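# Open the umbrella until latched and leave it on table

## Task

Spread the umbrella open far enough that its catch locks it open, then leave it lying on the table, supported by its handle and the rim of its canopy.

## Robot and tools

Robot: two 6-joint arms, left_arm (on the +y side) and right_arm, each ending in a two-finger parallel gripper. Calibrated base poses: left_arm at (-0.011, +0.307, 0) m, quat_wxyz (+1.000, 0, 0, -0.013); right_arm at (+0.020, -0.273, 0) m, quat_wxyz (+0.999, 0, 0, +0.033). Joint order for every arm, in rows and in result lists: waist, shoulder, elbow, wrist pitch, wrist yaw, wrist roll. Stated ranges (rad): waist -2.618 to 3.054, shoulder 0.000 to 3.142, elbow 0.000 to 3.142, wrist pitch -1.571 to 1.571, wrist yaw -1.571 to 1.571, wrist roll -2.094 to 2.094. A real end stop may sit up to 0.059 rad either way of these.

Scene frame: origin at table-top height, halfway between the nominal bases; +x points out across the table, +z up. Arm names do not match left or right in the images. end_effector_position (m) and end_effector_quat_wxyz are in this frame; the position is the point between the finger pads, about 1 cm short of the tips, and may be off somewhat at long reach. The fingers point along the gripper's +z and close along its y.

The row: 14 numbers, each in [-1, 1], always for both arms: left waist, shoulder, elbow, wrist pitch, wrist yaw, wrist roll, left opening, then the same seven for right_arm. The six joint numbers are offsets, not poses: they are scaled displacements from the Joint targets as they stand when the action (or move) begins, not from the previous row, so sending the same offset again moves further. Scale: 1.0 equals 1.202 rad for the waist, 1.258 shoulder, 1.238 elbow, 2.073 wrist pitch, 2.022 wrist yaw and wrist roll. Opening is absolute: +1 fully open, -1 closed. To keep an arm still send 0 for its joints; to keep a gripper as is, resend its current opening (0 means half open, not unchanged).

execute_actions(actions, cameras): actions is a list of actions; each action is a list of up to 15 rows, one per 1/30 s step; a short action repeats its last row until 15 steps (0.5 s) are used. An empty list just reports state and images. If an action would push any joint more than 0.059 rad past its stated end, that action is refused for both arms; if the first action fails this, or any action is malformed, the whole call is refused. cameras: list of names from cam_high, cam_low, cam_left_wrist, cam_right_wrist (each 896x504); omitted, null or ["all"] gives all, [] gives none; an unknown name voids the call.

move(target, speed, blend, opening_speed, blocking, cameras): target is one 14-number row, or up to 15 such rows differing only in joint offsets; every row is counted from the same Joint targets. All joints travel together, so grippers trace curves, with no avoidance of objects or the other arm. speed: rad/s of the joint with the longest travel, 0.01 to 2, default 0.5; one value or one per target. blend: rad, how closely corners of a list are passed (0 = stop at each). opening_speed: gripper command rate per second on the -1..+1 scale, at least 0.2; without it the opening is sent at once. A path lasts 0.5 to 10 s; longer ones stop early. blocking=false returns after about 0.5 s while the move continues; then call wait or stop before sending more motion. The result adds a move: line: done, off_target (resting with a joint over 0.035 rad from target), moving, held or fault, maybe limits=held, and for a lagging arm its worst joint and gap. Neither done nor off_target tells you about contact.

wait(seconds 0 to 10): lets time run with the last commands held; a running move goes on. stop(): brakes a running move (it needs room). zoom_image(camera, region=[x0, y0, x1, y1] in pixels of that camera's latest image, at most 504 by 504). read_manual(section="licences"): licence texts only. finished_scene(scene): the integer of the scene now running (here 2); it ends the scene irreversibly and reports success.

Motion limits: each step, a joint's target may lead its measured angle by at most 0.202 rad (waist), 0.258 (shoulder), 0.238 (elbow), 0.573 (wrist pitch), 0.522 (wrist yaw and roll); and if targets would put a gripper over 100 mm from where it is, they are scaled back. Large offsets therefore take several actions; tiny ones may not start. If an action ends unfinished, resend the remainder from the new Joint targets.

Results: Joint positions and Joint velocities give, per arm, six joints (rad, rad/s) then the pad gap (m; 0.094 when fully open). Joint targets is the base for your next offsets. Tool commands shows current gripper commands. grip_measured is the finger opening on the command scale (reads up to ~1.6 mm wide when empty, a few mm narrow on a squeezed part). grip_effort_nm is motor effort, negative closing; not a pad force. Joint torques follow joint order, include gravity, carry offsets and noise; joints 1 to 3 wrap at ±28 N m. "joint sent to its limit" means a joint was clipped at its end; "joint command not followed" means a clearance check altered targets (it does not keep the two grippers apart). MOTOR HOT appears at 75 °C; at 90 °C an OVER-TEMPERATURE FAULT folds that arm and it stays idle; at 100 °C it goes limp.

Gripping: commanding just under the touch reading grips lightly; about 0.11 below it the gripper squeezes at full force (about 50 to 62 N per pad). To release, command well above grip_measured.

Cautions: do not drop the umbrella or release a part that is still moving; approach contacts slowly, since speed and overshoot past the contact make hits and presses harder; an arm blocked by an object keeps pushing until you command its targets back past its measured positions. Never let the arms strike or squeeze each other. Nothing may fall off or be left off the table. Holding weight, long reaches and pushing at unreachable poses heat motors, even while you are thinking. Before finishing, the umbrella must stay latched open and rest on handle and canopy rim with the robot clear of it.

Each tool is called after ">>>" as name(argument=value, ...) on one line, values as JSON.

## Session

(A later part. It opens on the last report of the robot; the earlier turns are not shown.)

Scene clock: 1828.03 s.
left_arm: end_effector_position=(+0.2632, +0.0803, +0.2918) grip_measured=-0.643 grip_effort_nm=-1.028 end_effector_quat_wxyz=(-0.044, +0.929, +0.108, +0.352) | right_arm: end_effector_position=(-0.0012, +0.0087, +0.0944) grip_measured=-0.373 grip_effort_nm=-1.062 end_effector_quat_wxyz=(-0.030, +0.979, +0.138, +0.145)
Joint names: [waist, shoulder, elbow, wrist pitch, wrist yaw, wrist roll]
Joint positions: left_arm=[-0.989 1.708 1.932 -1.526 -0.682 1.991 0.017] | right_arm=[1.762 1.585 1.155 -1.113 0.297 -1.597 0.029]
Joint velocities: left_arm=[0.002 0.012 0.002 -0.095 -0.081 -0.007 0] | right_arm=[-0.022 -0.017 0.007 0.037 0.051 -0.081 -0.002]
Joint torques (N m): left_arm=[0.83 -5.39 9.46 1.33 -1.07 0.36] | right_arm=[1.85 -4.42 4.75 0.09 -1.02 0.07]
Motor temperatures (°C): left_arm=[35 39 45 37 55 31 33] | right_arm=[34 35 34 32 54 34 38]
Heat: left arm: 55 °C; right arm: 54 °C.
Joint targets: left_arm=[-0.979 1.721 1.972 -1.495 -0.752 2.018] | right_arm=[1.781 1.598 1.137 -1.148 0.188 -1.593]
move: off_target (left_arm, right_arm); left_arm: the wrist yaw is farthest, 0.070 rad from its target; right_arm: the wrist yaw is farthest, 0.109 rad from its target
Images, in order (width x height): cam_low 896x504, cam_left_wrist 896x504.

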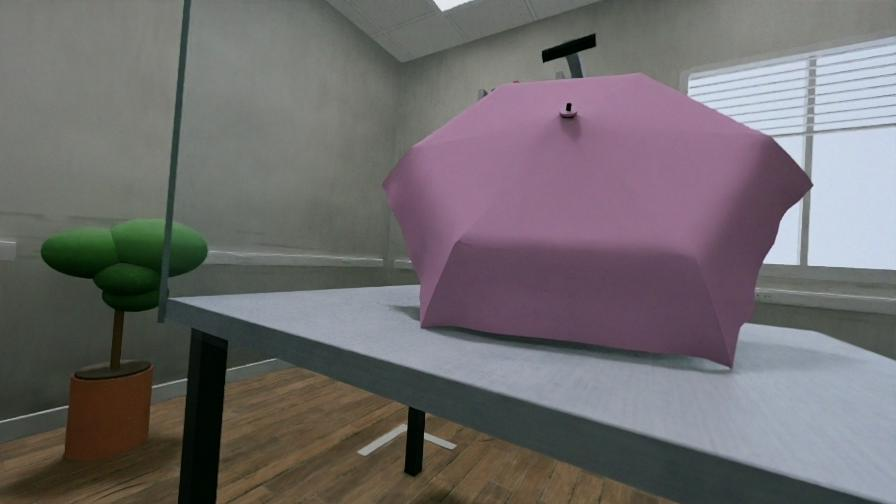

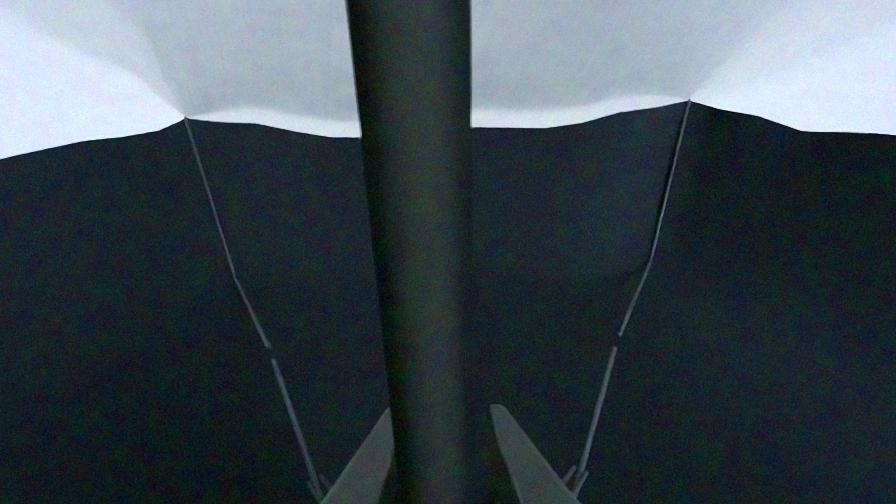

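>>> zoom_image(camera="cam_left_wrist", region=[340, 370, 560, 504])

Scaled by 2.291 from the camera's 896x504 image, which has a finer 1280x720 frame.

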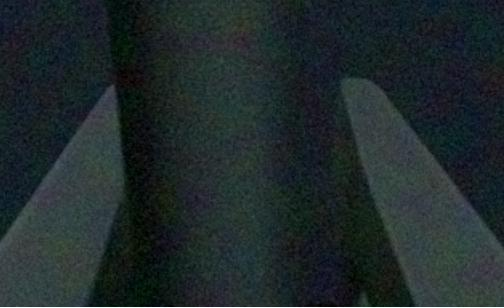

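>>> zoom_image(camera="cam_left_wrist", region=[290, 440, 620, 504])

Scaled by 1.527 from the camera's 896x504 image, which has a finer 1280x720 frame.

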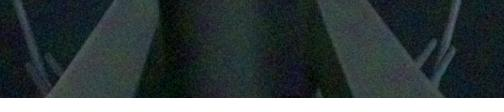

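>>> move(target=[0.0657, 0, 0, 0, -0.1444, 0, -0.72, 0.0241, 0, 0, 0, -0.1602, 0, -0.45], speed=0.25, cameras=["cam_low", "cam_left_wrist"])

Scene clock: 1900.90 s.
left_arm: end_effector_position=(+0.2703, +0.0865, +0.2991) grip_measured=-0.646 grip_effort_nm=-1.033 end_effector_quat_wxyz=(-0.061, +0.916, +0.112, +0.379) | right_arm: end_effector_position=(-0.0041, +0.0078, +0.0935) grip_measured=-0.373 grip_effort_nm=-1.062 end_effector_quat_wxyz=(-0.029, +0.980, +0.140, +0.137)
Joint names: [waist, shoulder, elbow, wrist pitch, wrist yaw, wrist roll]
Joint positions: left_arm=[-0.989 1.71 1.932 -1.525 -0.751 1.99 0.017] | right_arm=[1.762 1.585 1.155 -1.114 0.279 -1.6 0.029]
Joint velocities: left_arm=[-0.012 -0.002 -0.007 -0.022 -0.051 0.007 0] | right_arm=[0.017 -0.007 0.007 0.022 0.037 -0.022 0.001]
Joint torques (N m): left_arm=[7.72 -5.53 9.46 1.31 -3.27 0.36] | right_arm=[4.75 -4.49 4.78 0.11 -4.48 0.07]
Motor temperatures (°C): left_arm=[35 38 47 36 50 32 34] | right_arm=[34 35 34 32 48 34 38]
Heat: left arm: 50 °C; right arm: 48 °C.
Joint targets: left_arm=[-0.901 1.721 1.972 -1.495 -1.044 2.018] | right_arm=[1.810 1.598 1.137 -1.149 -0.136 -1.593]
move: off_target (left_arm, right_arm); left_arm: the wrist yaw is farthest, 0.292 rad from its target; right_arm: the wrist yaw is farthest, 0.415 rad from its target
Images, in order (width x height): cam_low 896x504, cam_left_wrist 896x504.

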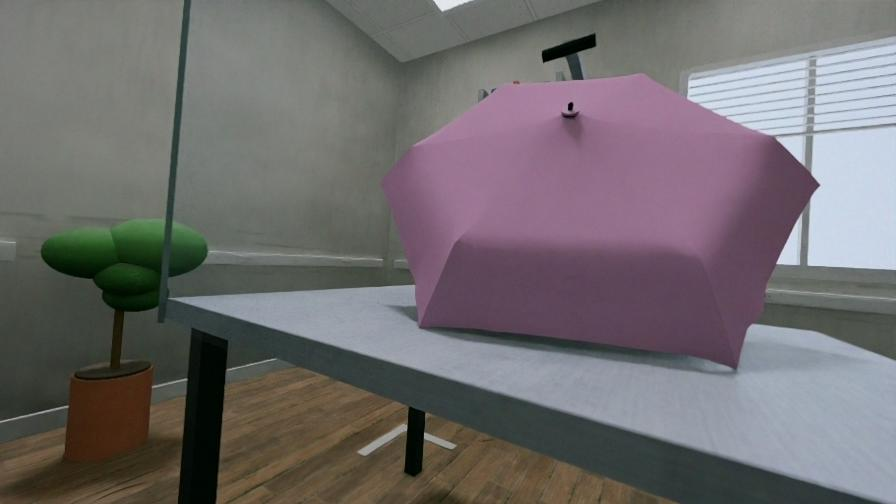

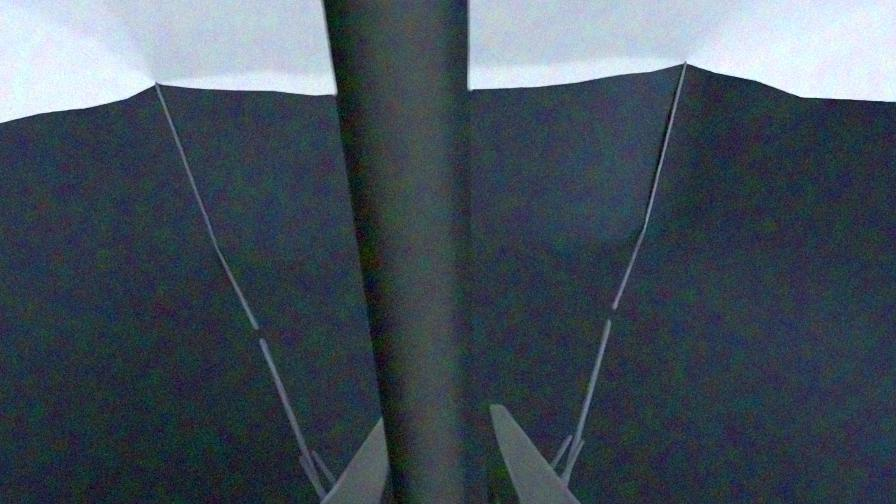

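>>> execute_actions(actions=[], cameras=["cam_low", "cam_left_wrist"])

Scene clock: 1913.67 s.
left_arm: end_effector_position=(+0.2703, +0.0865, +0.2991) grip_measured=-0.646 grip_effort_nm=-1.038 end_effector_quat_wxyz=(-0.061, +0.916, +0.112, +0.379) | right_arm: end_effector_position=(-0.0041, +0.0078, +0.0935) grip_measured=-0.373 grip_effort_nm=-1.062 end_effector_quat_wxyz=(-0.029, +0.980, +0.140, +0.137)
Joint names: [waist, shoulder, elbow, wrist pitch, wrist yaw, wrist roll]
Joint positions: left_arm=[-0.989 1.71 1.932 -1.525 -0.751 1.99 0.017] | right_arm=[1.762 1.585 1.155 -1.114 0.279 -1.6 0.029]
Joint velocities: left_arm=[-0.017 0.012 0.012 0.007 -0.007 0.007 0] | right_arm=[0.002 -0.012 -0.002 0.022 -0.037 -0.095 0]
Joint torques (N m): left_arm=[7.71 -5.5 9.43 1.3 -3.28 0.36] | right_arm=[4.75 -4.45 4.78 0.11 -4.47 0.09]
Motor temperatures (°C): left_arm=[36 38 47 36 57 32 34] | right_arm=[34 35 34 32 60 34 38]
Heat: left arm: 57 °C; right arm: 60 °C.
Joint targets: left_arm=[-0.901 1.721 1.972 -1.495 -1.044 2.018] | right_arm=[1.810 1.598 1.137 -1.149 -0.136 -1.593]
Tool commands: left_gripper/opening=-0.72 right_gripper/opening=-0.45
Images, in order (width x height): cam_low 896x504, cam_left_wrist 896x504.

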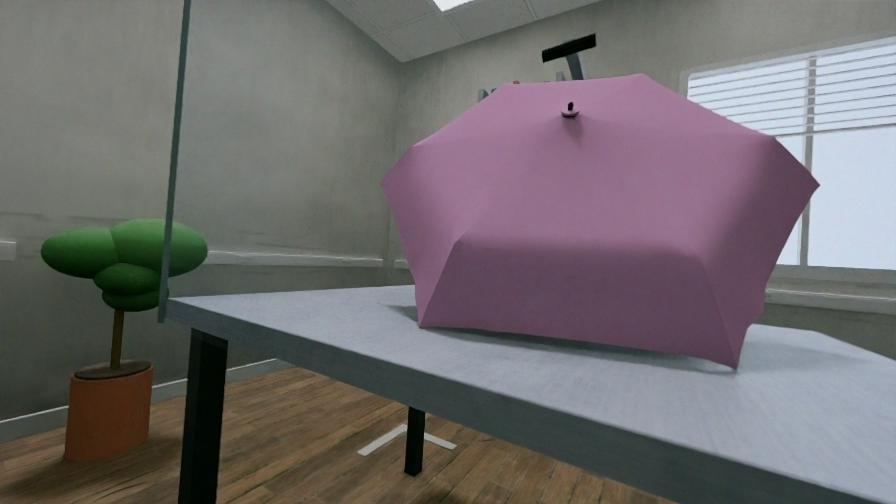

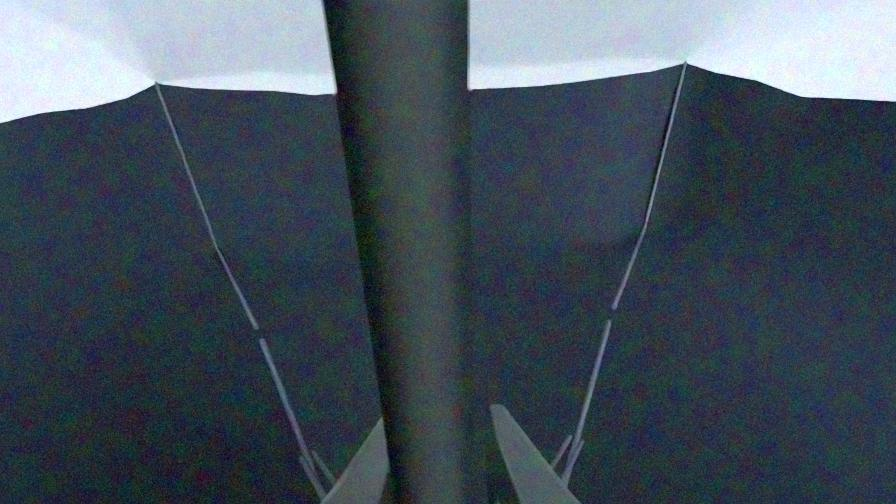

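>>> move(target=[0.0216, 0.0056, 0.0250, 0.0043, -0.0445, 0, -0.72, 0.004, 0, 0, 0, -0.0445, 0, -0.45], speed=0.2, cameras=["cam_low", "cam_left_wrist"])

Scene clock: 1916.67 s.
left_arm: end_effector_position=(+0.2880, +0.0972, +0.3329) grip_measured=-0.651 grip_effort_nm=-1.028 end_effector_quat_wxyz=(-0.074, +0.883, +0.127, +0.445) | right_arm: end_effector_position=(-0.0200, +0.0066, +0.0925) grip_measured=-0.373 grip_effort_nm=-1.062 end_effector_quat_wxyz=(-0.030, +0.985, +0.145, +0.089)
Joint names: [waist, shoulder, elbow, wrist pitch, wrist yaw, wrist roll]
Joint positions: left_arm=[-0.978 1.717 1.995 -1.514 -0.892 2.015 0.016] | right_arm=[1.759 1.581 1.162 -1.11 0.184 -1.612 0.029]
Joint velocities: left_arm=[0.007 -0.007 -0.022 -0.051 -0.007 -0.007 -0.001] | right_arm=[-0.017 0.007 -0.012 -0.007 -0.066 0.037 0]
Joint torques (N m): left_arm=[8.99 -5.48 6.6 1.38 -2.83 0.07] | right_arm=[5.46 -4.11 4.26 0.11 -4.47 0.19]
Motor temperatures (°C): left_arm=[36 38 47 36 58 32 34] | right_arm=[35 35 34 32 62 34 38]
Heat: left arm: 58 °C; right arm: 62 °C.
Joint targets: left_arm=[-0.874 1.728 2.003 -1.486 -1.134 2.018] | right_arm=[1.814 1.598 1.137 -1.148 -0.226 -1.593]
move: off_target (left_arm, right_arm); left_arm: the wrist yaw is farthest, 0.242 rad from its target; right_arm: the wrist yaw is farthest, 0.410 rad from its target
Images, in order (width x height): cam_low 896x504, cam_left_wrist 896x504.

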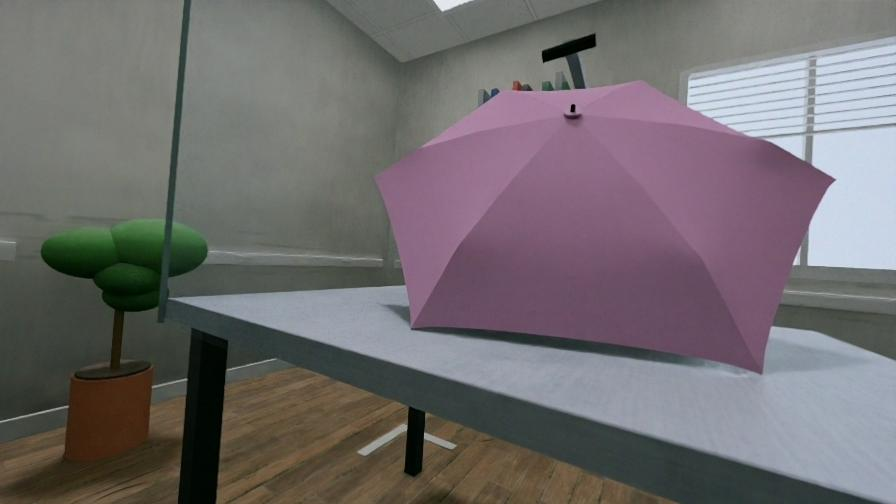

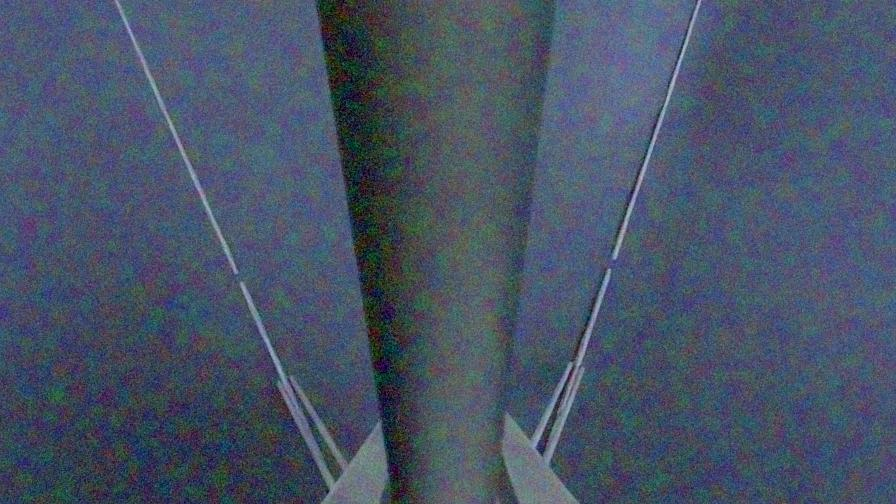

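>>> move(target=[-0.0166, 0, 0, 0, 0.0396, 0, -0.72, -0.0083, 0, 0, 0, 0.0544, 0, -0.45], speed=0.2, cameras=["cam_high", "cam_low", "cam_left_wrist"])

Scene clock: 1919.73 s.
left_arm: end_effector_position=(+0.2880, +0.0969, +0.3328) grip_measured=-0.651 grip_effort_nm=-1.038 end_effector_quat_wxyz=(-0.074, +0.884, +0.126, +0.445) | right_arm: end_effector_position=(-0.0189, +0.0069, +0.0927) grip_measured=-0.373 grip_effort_nm=-1.062 end_effector_quat_wxyz=(-0.031, +0.985, +0.145, +0.092)
Joint names: [waist, shoulder, elbow, wrist pitch, wrist yaw, wrist roll]
Joint positions: left_arm=[-0.978 1.717 1.995 -1.513 -0.89 2.017 0.016] | right_arm=[1.759 1.581 1.162 -1.11 0.191 -1.612 0.029]
Joint velocities: left_arm=[0.012 0.007 0.017 -0.022 -0.007 -0.007 0] | right_arm=[-0.012 -0.007 0.002 -0.051 0.037 -0.022 -0.001]
Joint torques (N m): left_arm=[7.27 -5.49 6.6 1.37 -2.06 0.05] | right_arm=[4.51 -4.12 4.26 0.11 -3.3 0.2]
Motor temperatures (°C): left_arm=[36 38 46 36 58 32 34] | right_arm=[35 35 34 32 63 34 38]
Heat: left arm: 58 °C; right arm: 63 °C.
Joint targets: left_arm=[-0.894 1.728 2.003 -1.486 -1.054 2.018] | right_arm=[1.804 1.598 1.137 -1.148 -0.116 -1.593]
move: off_target (left_arm, right_arm); left_arm: the wrist yaw is farthest, 0.164 rad from its target; right_arm: the wrist yaw is farthest, 0.307 rad from its target
Images, in order (width x height): cam_high 896x504, cam_low 896x504, cam_left_wrist 896x504.

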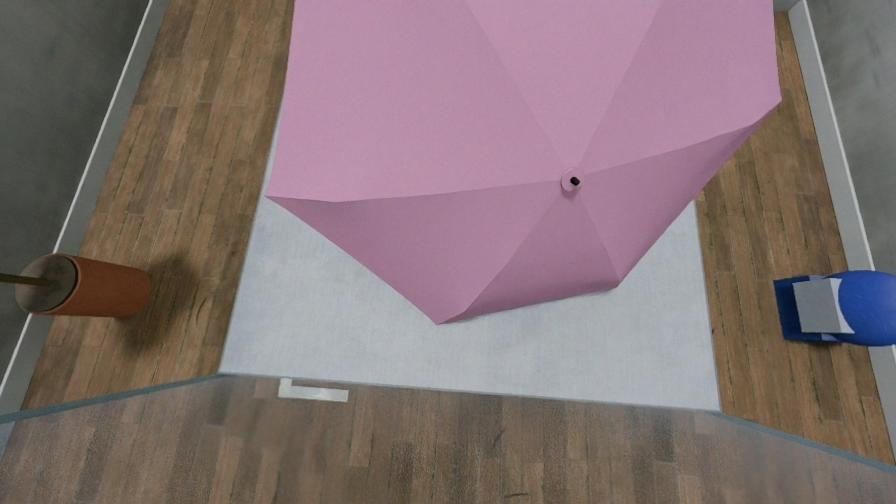

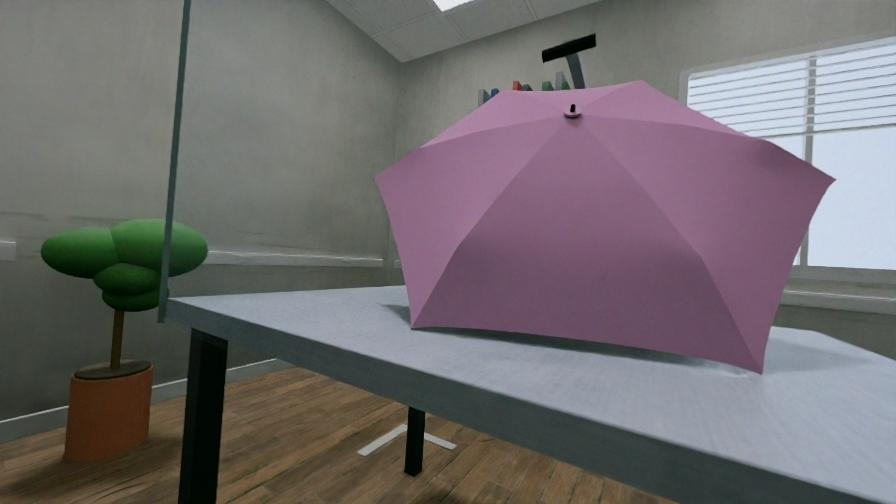

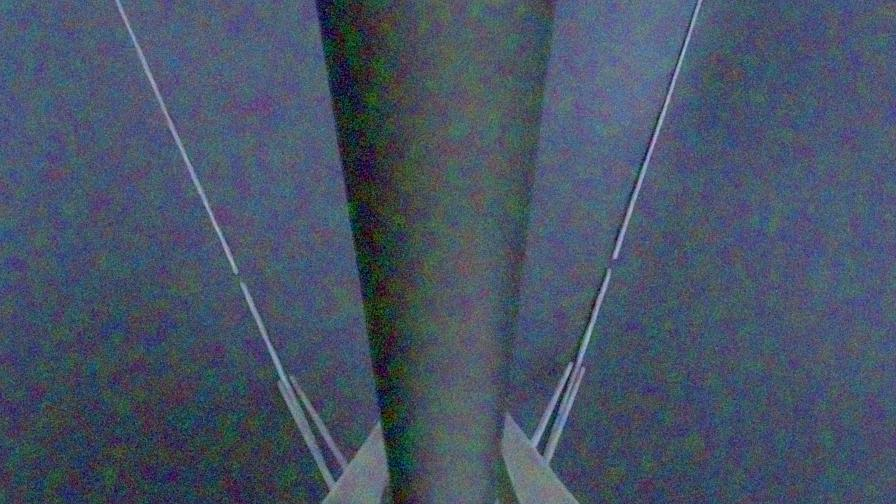

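>>> move(target=[-0.0166, 0, 0, 0, 0.0445, 0, -0.72, -0.0083, 0, 0, 0, 0.0643, 0, -0.45], speed=0.2, cameras=["cam_low", "cam_left_wrist"])

Scene clock: 1922.03 s.
left_arm: end_effector_position=(+0.2886, +0.0963, +0.3327) grip_measured=-0.651 grip_effort_nm=-1.038 end_effector_quat_wxyz=(-0.072, +0.884, +0.126, +0.444) | right_arm: end_effector_position=(-0.0169, +0.0074, +0.0931) grip_measured=-0.373 grip_effort_nm=-1.057 end_effector_quat_wxyz=(-0.031, +0.984, +0.145, +0.098)
Joint names: [waist, shoulder, elbow, wrist pitch, wrist yaw, wrist roll]
Joint positions: left_arm=[-0.976 1.717 1.995 -1.508 -0.888 2.021 0.016] | right_arm=[1.759 1.581 1.162 -1.11 0.203 -1.612 0.029]
Joint velocities: left_arm=[-0.007 0.012 -0.012 -0.007 -0.051 -0.022 -0.001] | right_arm=[-0.027 0.002 -0.007 -0.037 -0.022 0.051 -0.001]
Joint torques (N m): left_arm=[5.39 -5.48 6.63 1.33 -1.2 0.01] | right_arm=[3.43 -4.11 4.31 0.09 -1.97 0.2]
Motor temperatures (°C): left_arm=[37 38 46 37 57 32 34] | right_arm=[35 35 34 32 63 34 38]
Heat: left arm: 57 °C; right arm: 63 °C.
Joint targets: left_arm=[-0.914 1.728 2.003 -1.486 -0.964 2.017] | right_arm=[1.794 1.598 1.137 -1.148 0.014 -1.593]
move: off_target (left_arm, right_arm); left_arm: the wrist yaw is farthest, 0.076 rad from its target; right_arm: the wrist yaw is farthest, 0.189 rad from its target
Images, in order (width x height): cam_low 896x504, cam_left_wrist 896x504.

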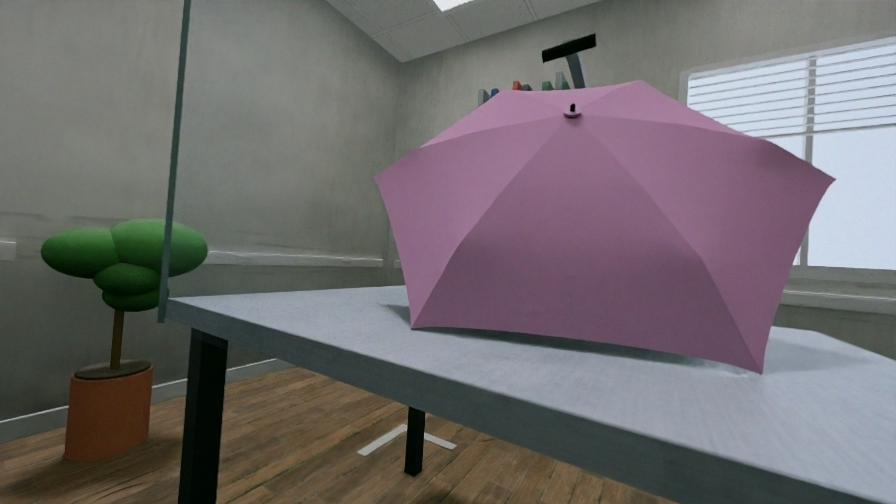

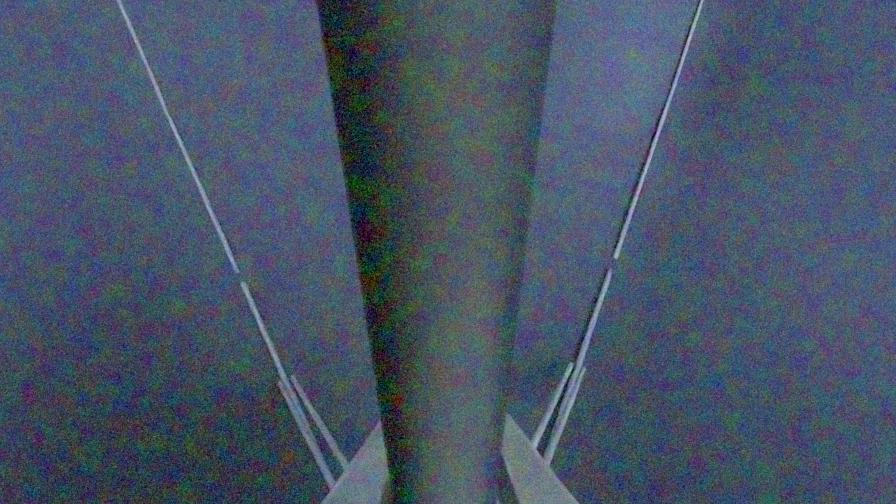

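>>> move(target=[-0.025, 0, 0, 0, 0.0396, 0, -0.72, -0.0125, 0, 0, 0, 0.0593, 0, -0.45], speed=0.2, cameras=["cam_low", "cam_left_wrist"])

Scene clock: 1924.37 s.
left_arm: end_effector_position=(+0.2888, +0.0949, +0.3324) grip_measured=-0.651 grip_effort_nm=-1.033 end_effector_quat_wxyz=(-0.069, +0.885, +0.126, +0.444) | right_arm: end_effector_position=(-0.0154, +0.0073, +0.0935) grip_measured=-0.373 grip_effort_nm=-1.062 end_effector_quat_wxyz=(-0.031, +0.984, +0.145, +0.104)
Joint names: [waist, shoulder, elbow, wrist pitch, wrist yaw, wrist roll]
Joint positions: left_arm=[-0.976 1.717 1.995 -1.502 -0.883 2.021 0.016] | right_arm=[1.761 1.581 1.162 -1.113 0.214 -1.61 0.029]
Joint velocities: left_arm=[-0.012 -0.007 -0.007 -0.037 -0.051 -0.022 0] | right_arm=[-0.002 -0.012 0.007 0.007 -0.007 0.037 -0.001]
Joint torques (N m): left_arm=[2.8 -5.49 6.63 1.28 -0.47 0.01] | right_arm=[1.81 -4.11 4.26 0.11 -0.75 0.17]
Motor temperatures (°C): left_arm=[36 38 45 37 56 32 34] | right_arm=[35 35 34 32 61 34 38]
Heat: left arm: 56 °C; right arm: 61 °C.
Joint targets: left_arm=[-0.945 1.728 2.003 -1.486 -0.884 2.018] | right_arm=[1.779 1.598 1.137 -1.148 0.134 -1.593]
move: off_target (right_arm); right_arm: the wrist yaw is farthest, 0.080 rad from its target
Images, in order (width x height): cam_low 896x504, cam_left_wrist 896x504.

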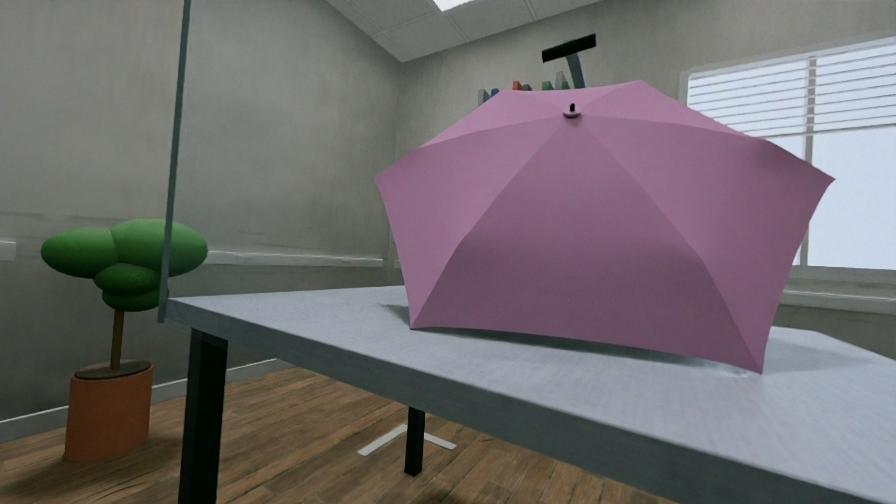

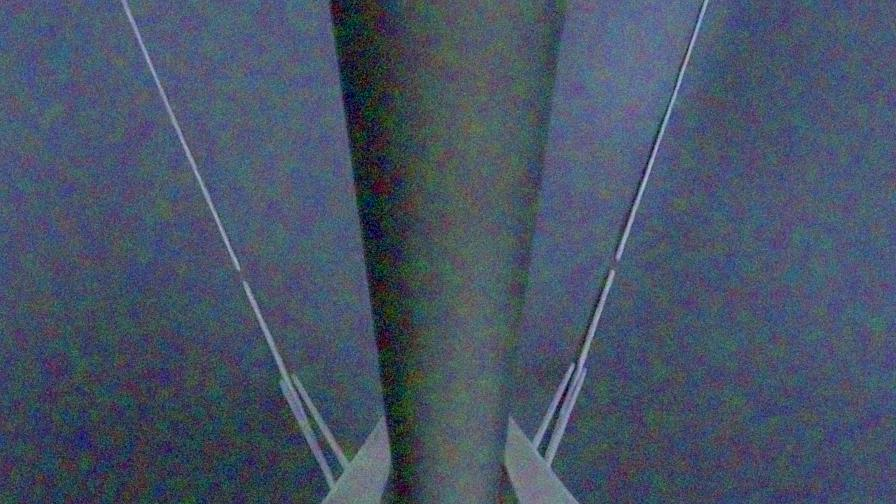

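>>> move(target=[-0.0125, -0.0584, -0.2075, 0.0885, 0, 0, -0.72, -0.0067, 0.0320, -0.0994, 0.0787, 0.0247, 0, -0.45], speed=0.2, cameras=["cam_high", "cam_low", "cam_left_wrist"])

Scene clock: 1958.90 s.
left_arm: end_effector_position=(+0.2874, +0.0896, +0.3162) grip_measured=-0.652 grip_effort_nm=-1.038 end_effector_quat_wxyz=(-0.044, +0.875, +0.128, +0.465) | right_arm: end_effector_position=(-0.0015, +0.0078, +0.0576) grip_measured=-0.373 grip_effort_nm=-1.062 end_effector_quat_wxyz=(-0.030, +0.979, +0.143, +0.143)
Joint names: [waist, shoulder, elbow, wrist pitch, wrist yaw, wrist roll]
Joint positions: left_arm=[-0.996 1.63 1.792 -1.314 -0.906 2.034 0.016] | right_arm=[1.761 1.618 1.038 -0.962 0.291 -1.608 0.029]
Joint velocities: left_arm=[-0.012 -0.002 0.002 0.022 0.022 -0.037 -0.001] | right_arm=[0.012 -0.022 -0.002 -0.007 -0.007 -0.022 -0.001]
Joint torques (N m): left_arm=[3.18 -4.19 2.96 1.35 -0.24 -0.15] | right_arm=[1.06 -4.01 4.15 0.2 -1.01 0.17]
Motor temperatures (°C): left_arm=[35 37 43 36 48 31 34] | right_arm=[34 35 34 32 49 34 38]
Heat: left arm: 48 °C; right arm: 49 °C.
Joint targets: left_arm=[-0.960 1.655 1.746 -1.302 -0.884 2.018] | right_arm=[1.771 1.638 1.014 -0.985 0.184 -1.593]
move: off_target (left_arm, right_arm); left_arm: the elbow is farthest, 0.046 rad from its target; right_arm: the wrist yaw is farthest, 0.107 rad from its target
Images, in order (width x height): cam_high 896x504, cam_low 896x504, cam_left_wrist 896x504.

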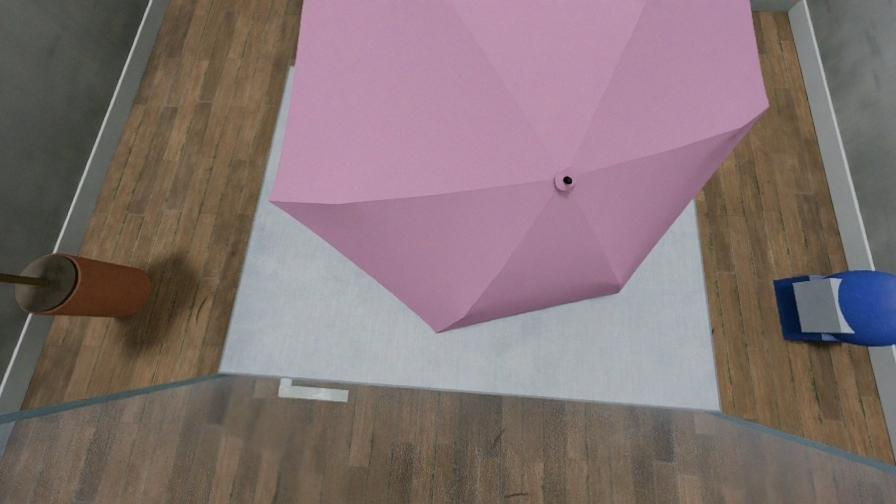

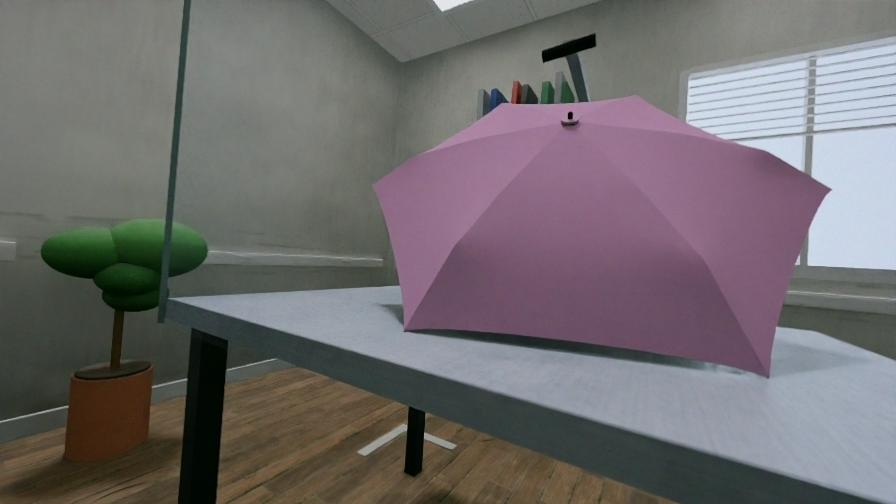

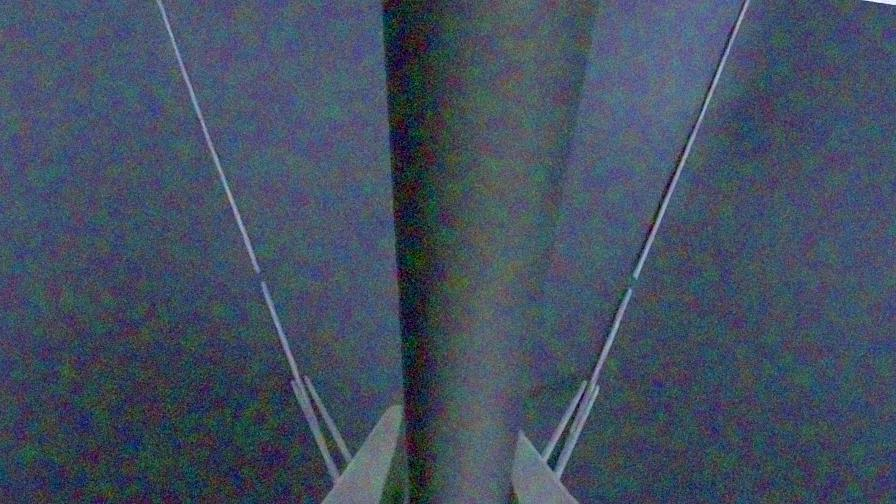

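>>> zoom_image(camera="cam_low", region=[640, 280, 840, 400])

>>> zoom_image(camera="cam_low", region=[360, 260, 560, 380])

Scaled by 2.520 from the camera's 896x504 image, which has a finer 1280x720 frame.

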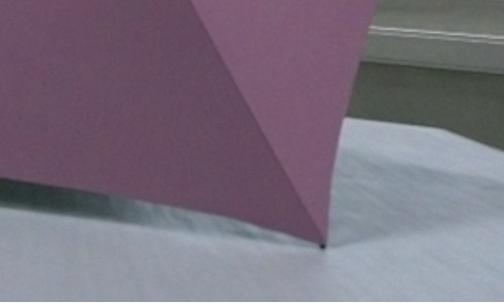

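Scaled by 2.520 from the camera's 896x504 image, which has a finer 1280x720 frame.

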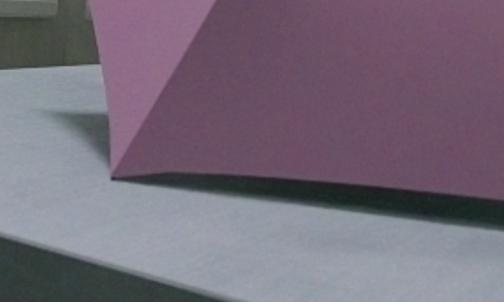

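>>> move(target=[-0.0160, -0.0250, -0.0450, 0.0150, 0, 0, -0.72, -0.004, 0.0259, -0.0572, 0.0499, 0.0396, 0, -0.45], speed=0.15, cameras=["cam_high", "cam_low", "cam_left_wrist", "cam_right_wrist"])

Scene clock: 1984.40 s.
left_arm: end_effector_position=(+0.2842, +0.0871, +0.3059) grip_measured=-0.652 grip_effort_nm=-1.033 end_effector_quat_wxyz=(-0.043, +0.876, +0.123, +0.465) | right_arm: end_effector_position=(+0.0071, +0.0091, +0.0353) grip_measured=-0.373 grip_effort_nm=-1.062 end_effector_quat_wxyz=(-0.034, +0.975, +0.141, +0.167)
Joint names: [waist, shoulder, elbow, wrist pitch, wrist yaw, wrist roll]
Joint positions: left_arm=[-1.008 1.612 1.729 -1.273 -0.906 2.034 0.016] | right_arm=[1.759 1.651 0.967 -0.855 0.34 -1.608 0.029]
Joint velocities: left_arm=[0.007 -0.007 -0.002 0.037 -0.11 -0.037 -0.001] | right_arm=[-0.012 -0.007 -0.007 0.007 -0.022 -0.007 0]
Joint torques (N m): left_arm=[2.56 -5.08 3.56 1.24 -0.25 -0.14] | right_arm=[0.66 -4.18 3.92 0.19 -0.62 0.17]
Motor temperatures (°C): left_arm=[35 37 42 37 45 31 34] | right_arm=[34 35 34 32 47 34 38]
Heat: left arm: 45 °C; right arm: 47 °C.
Joint targets: left_arm=[-0.979 1.623 1.690 -1.271 -0.884 2.018] | right_arm=[1.766 1.671 0.944 -0.882 0.264 -1.593]
move: off_target (left_arm, right_arm); left_arm: the elbow is farthest, 0.039 rad from its target; right_arm: the wrist yaw is farthest, 0.076 rad from its target

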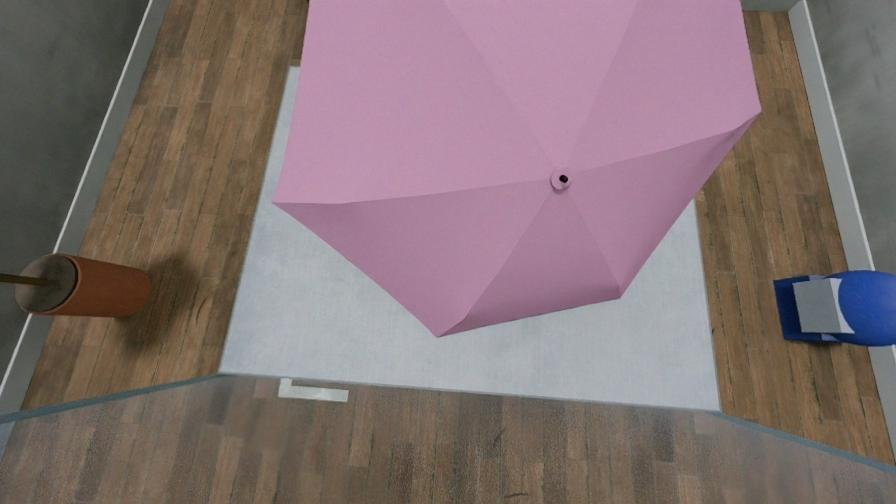

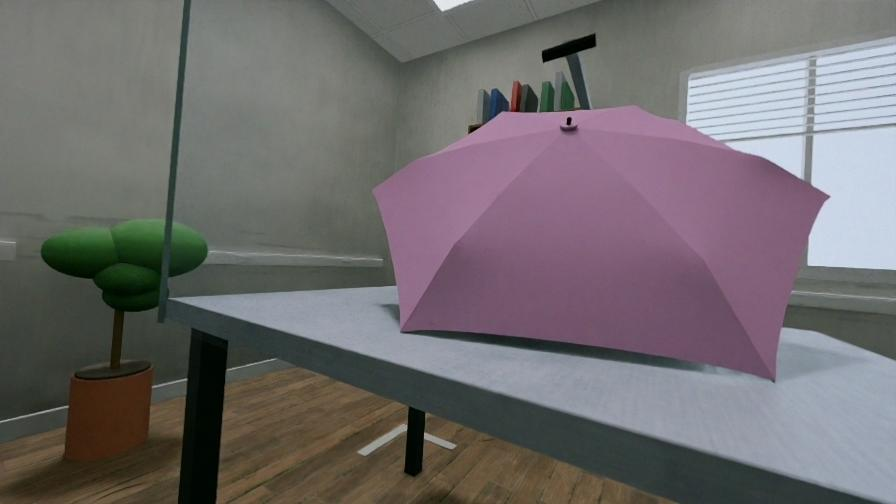

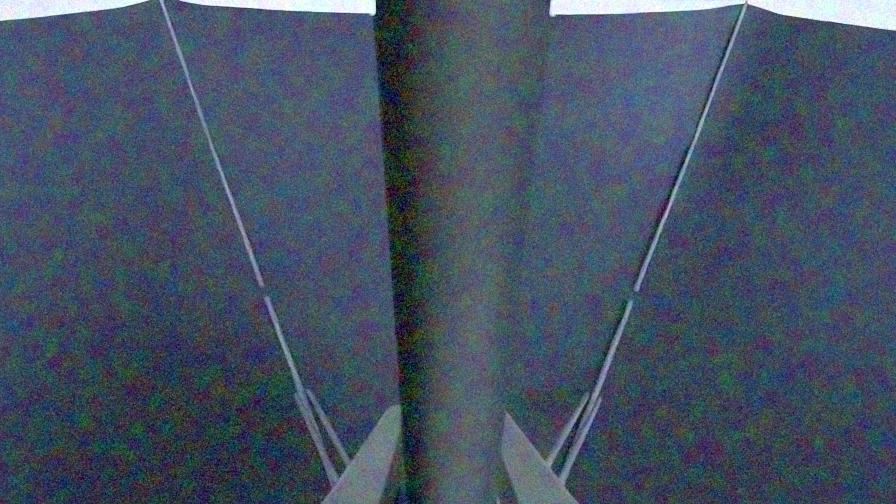

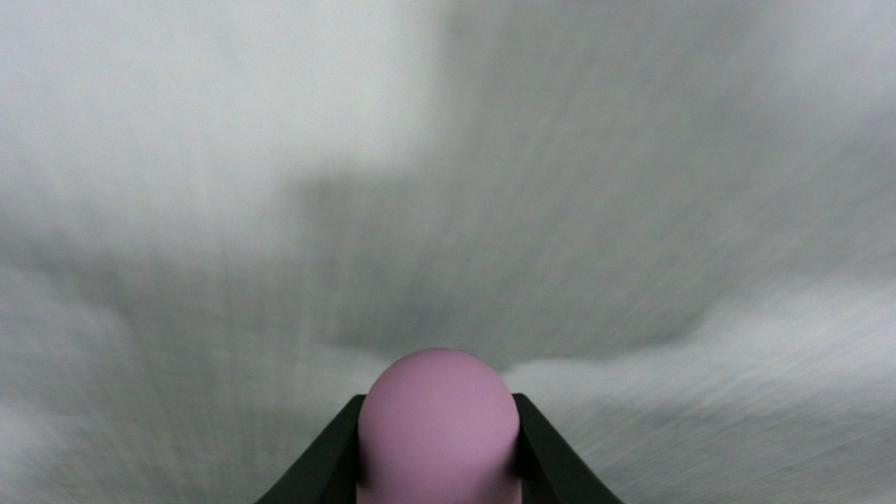

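>>> move(target=[-0.0058, -0.0080, -0.0242, 0.0058, 0, 0, -0.72, -0.0025, 0.0115, -0.0255, 0.0222, 0.0198, 0, -0.45], speed=0.12, cameras=["cam_low", "cam_left_wrist"])

Scene clock: 1989.60 s.
left_arm: end_effector_position=(+0.2836, +0.0858, +0.3013) grip_measured=-0.652 grip_effort_nm=-1.028 end_effector_quat_wxyz=(-0.041, +0.876, +0.122, +0.466) | right_arm: end_effector_position=(+0.0115, +0.0092, +0.0261) grip_measured=-0.373 grip_effort_nm=-1.062 end_effector_quat_wxyz=(-0.036, +0.973, +0.140, +0.179)
Joint names: [waist, shoulder, elbow, wrist pitch, wrist yaw, wrist roll]
Joint positions: left_arm=[-1.012 1.604 1.701 -1.249 -0.907 2.034 0.016] | right_arm=[1.759 1.666 0.936 -0.807 0.365 -1.608 0.029]
Joint velocities: left_arm=[0.007 0.002 -0.007 0.007 -0.037 0.022 -0.001] | right_arm=[0.002 0.002 -0.012 -0.081 -0.022 0.037 0]
Joint torques (N m): left_arm=[2.32 -5.18 3.48 1.11 -0.24 -0.14] | right_arm=[0.47 -4.25 3.77 0.17 -0.42 0.16]
Motor temperatures (°C): left_arm=[35 37 43 37 45 31 34] | right_arm=[34 35 34 32 46 34 38]
Heat: left arm: 45 °C; right arm: 46 °C.
Joint targets: left_arm=[-0.985 1.613 1.660 -1.259 -0.884 2.018] | right_arm=[1.764 1.685 0.912 -0.836 0.304 -1.593]
move: off_target (left_arm, right_arm); left_arm: the elbow is farthest, 0.041 rad from its target; right_arm: the wrist yaw is farthest, 0.061 rad from its target
Images, in order (width x height): cam_low 896x504, cam_left_wrist 896x504.

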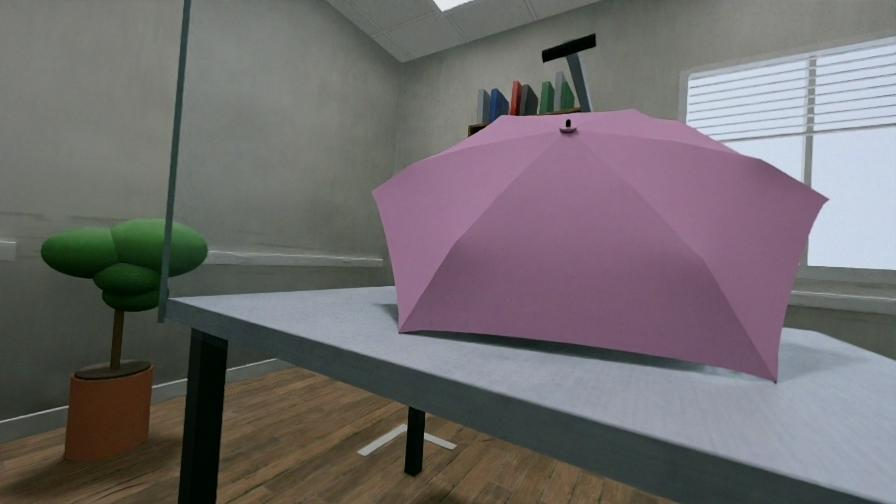

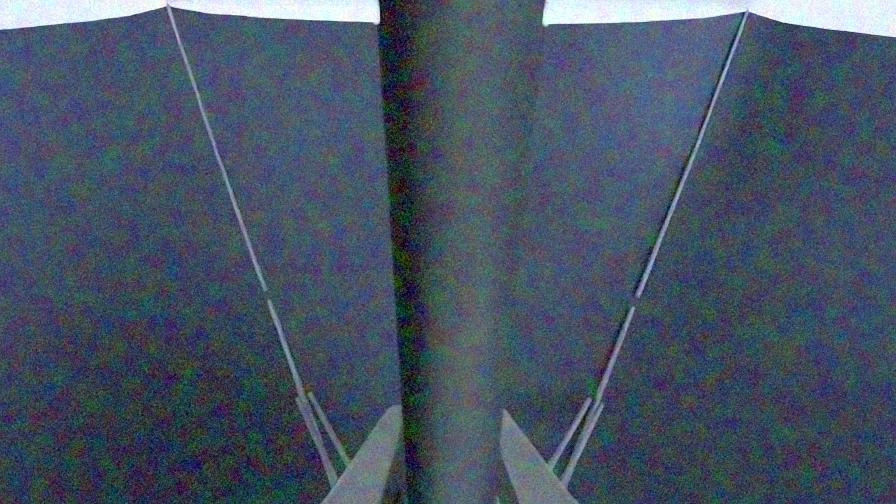

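>>> move(target=[-0.0166, -0.0048, 0.0242, 0.003, -0.0074, 0, -0.66, 0, -0.008, 0.0097, -0.007, 0.0198, 0, -0.45], speed=0.15, opening_speed=0.2, cameras=["cam_low", "cam_left_wrist"])

Scene clock: 1995.57 s.
left_arm: end_effector_position=(+0.2833, +0.0855, +0.3021) grip_measured=-0.652 grip_effort_nm=-1.028 end_effector_quat_wxyz=(-0.041, +0.874, +0.122, +0.468) | right_arm: end_effector_position=(+0.0118, +0.0093, +0.0262) grip_measured=-0.373 grip_effort_nm=-1.067 end_effector_quat_wxyz=(-0.036, +0.973, +0.140, +0.180)
Joint names: [waist, shoulder, elbow, wrist pitch, wrist yaw, wrist roll]
Joint positions: left_arm=[-1.014 1.604 1.701 -1.248 -0.912 2.034 0.016] | right_arm=[1.759 1.666 0.936 -0.807 0.367 -1.608 0.029]
Joint velocities: left_arm=[-0.007 -0.007 0.007 -0.022 -0.022 0.007 0] | right_arm=[0.007 -0.002 -0.012 0.007 -0.037 0.007 0]
Joint torques (N m): left_arm=[0.79 -5.61 5.81 1.18 -0.33 -0.14] | right_arm=[0.43 -5 4.75 0.04 0 0.17]
Motor temperatures (°C): left_arm=[35 37 43 37 44 31 34] | right_arm=[34 35 34 32 46 34 38]
Heat: left arm: 44 °C; right arm: 46 °C.
Joint targets: left_arm=[-1.006 1.607 1.690 -1.253 -0.899 2.018] | right_arm=[1.764 1.675 0.924 -0.850 0.344 -1.593]
move: off_target (right_arm); right_arm: the wrist pitch is farthest, 0.044 rad from its target
Images, in order (width x height): cam_low 896x504, cam_left_wrist 896x504.

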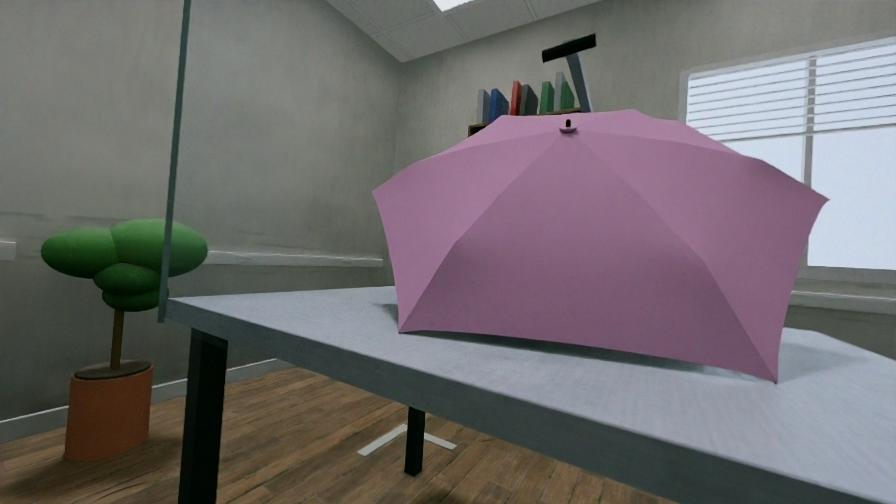

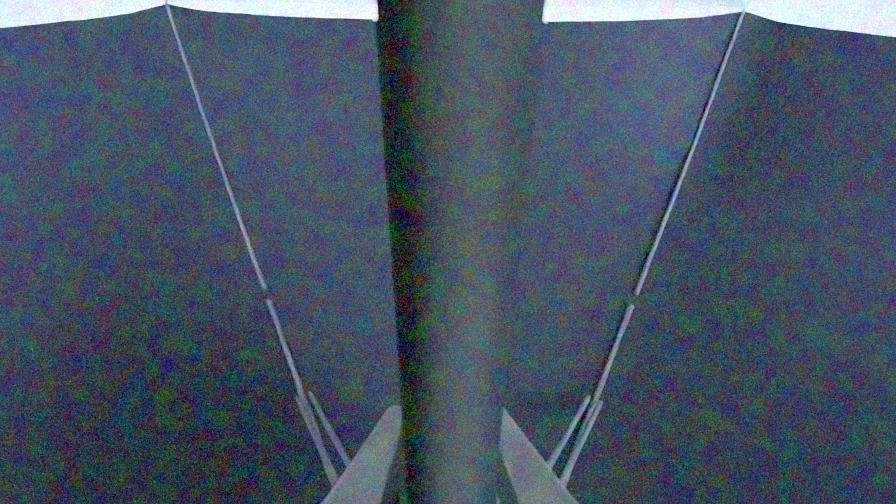

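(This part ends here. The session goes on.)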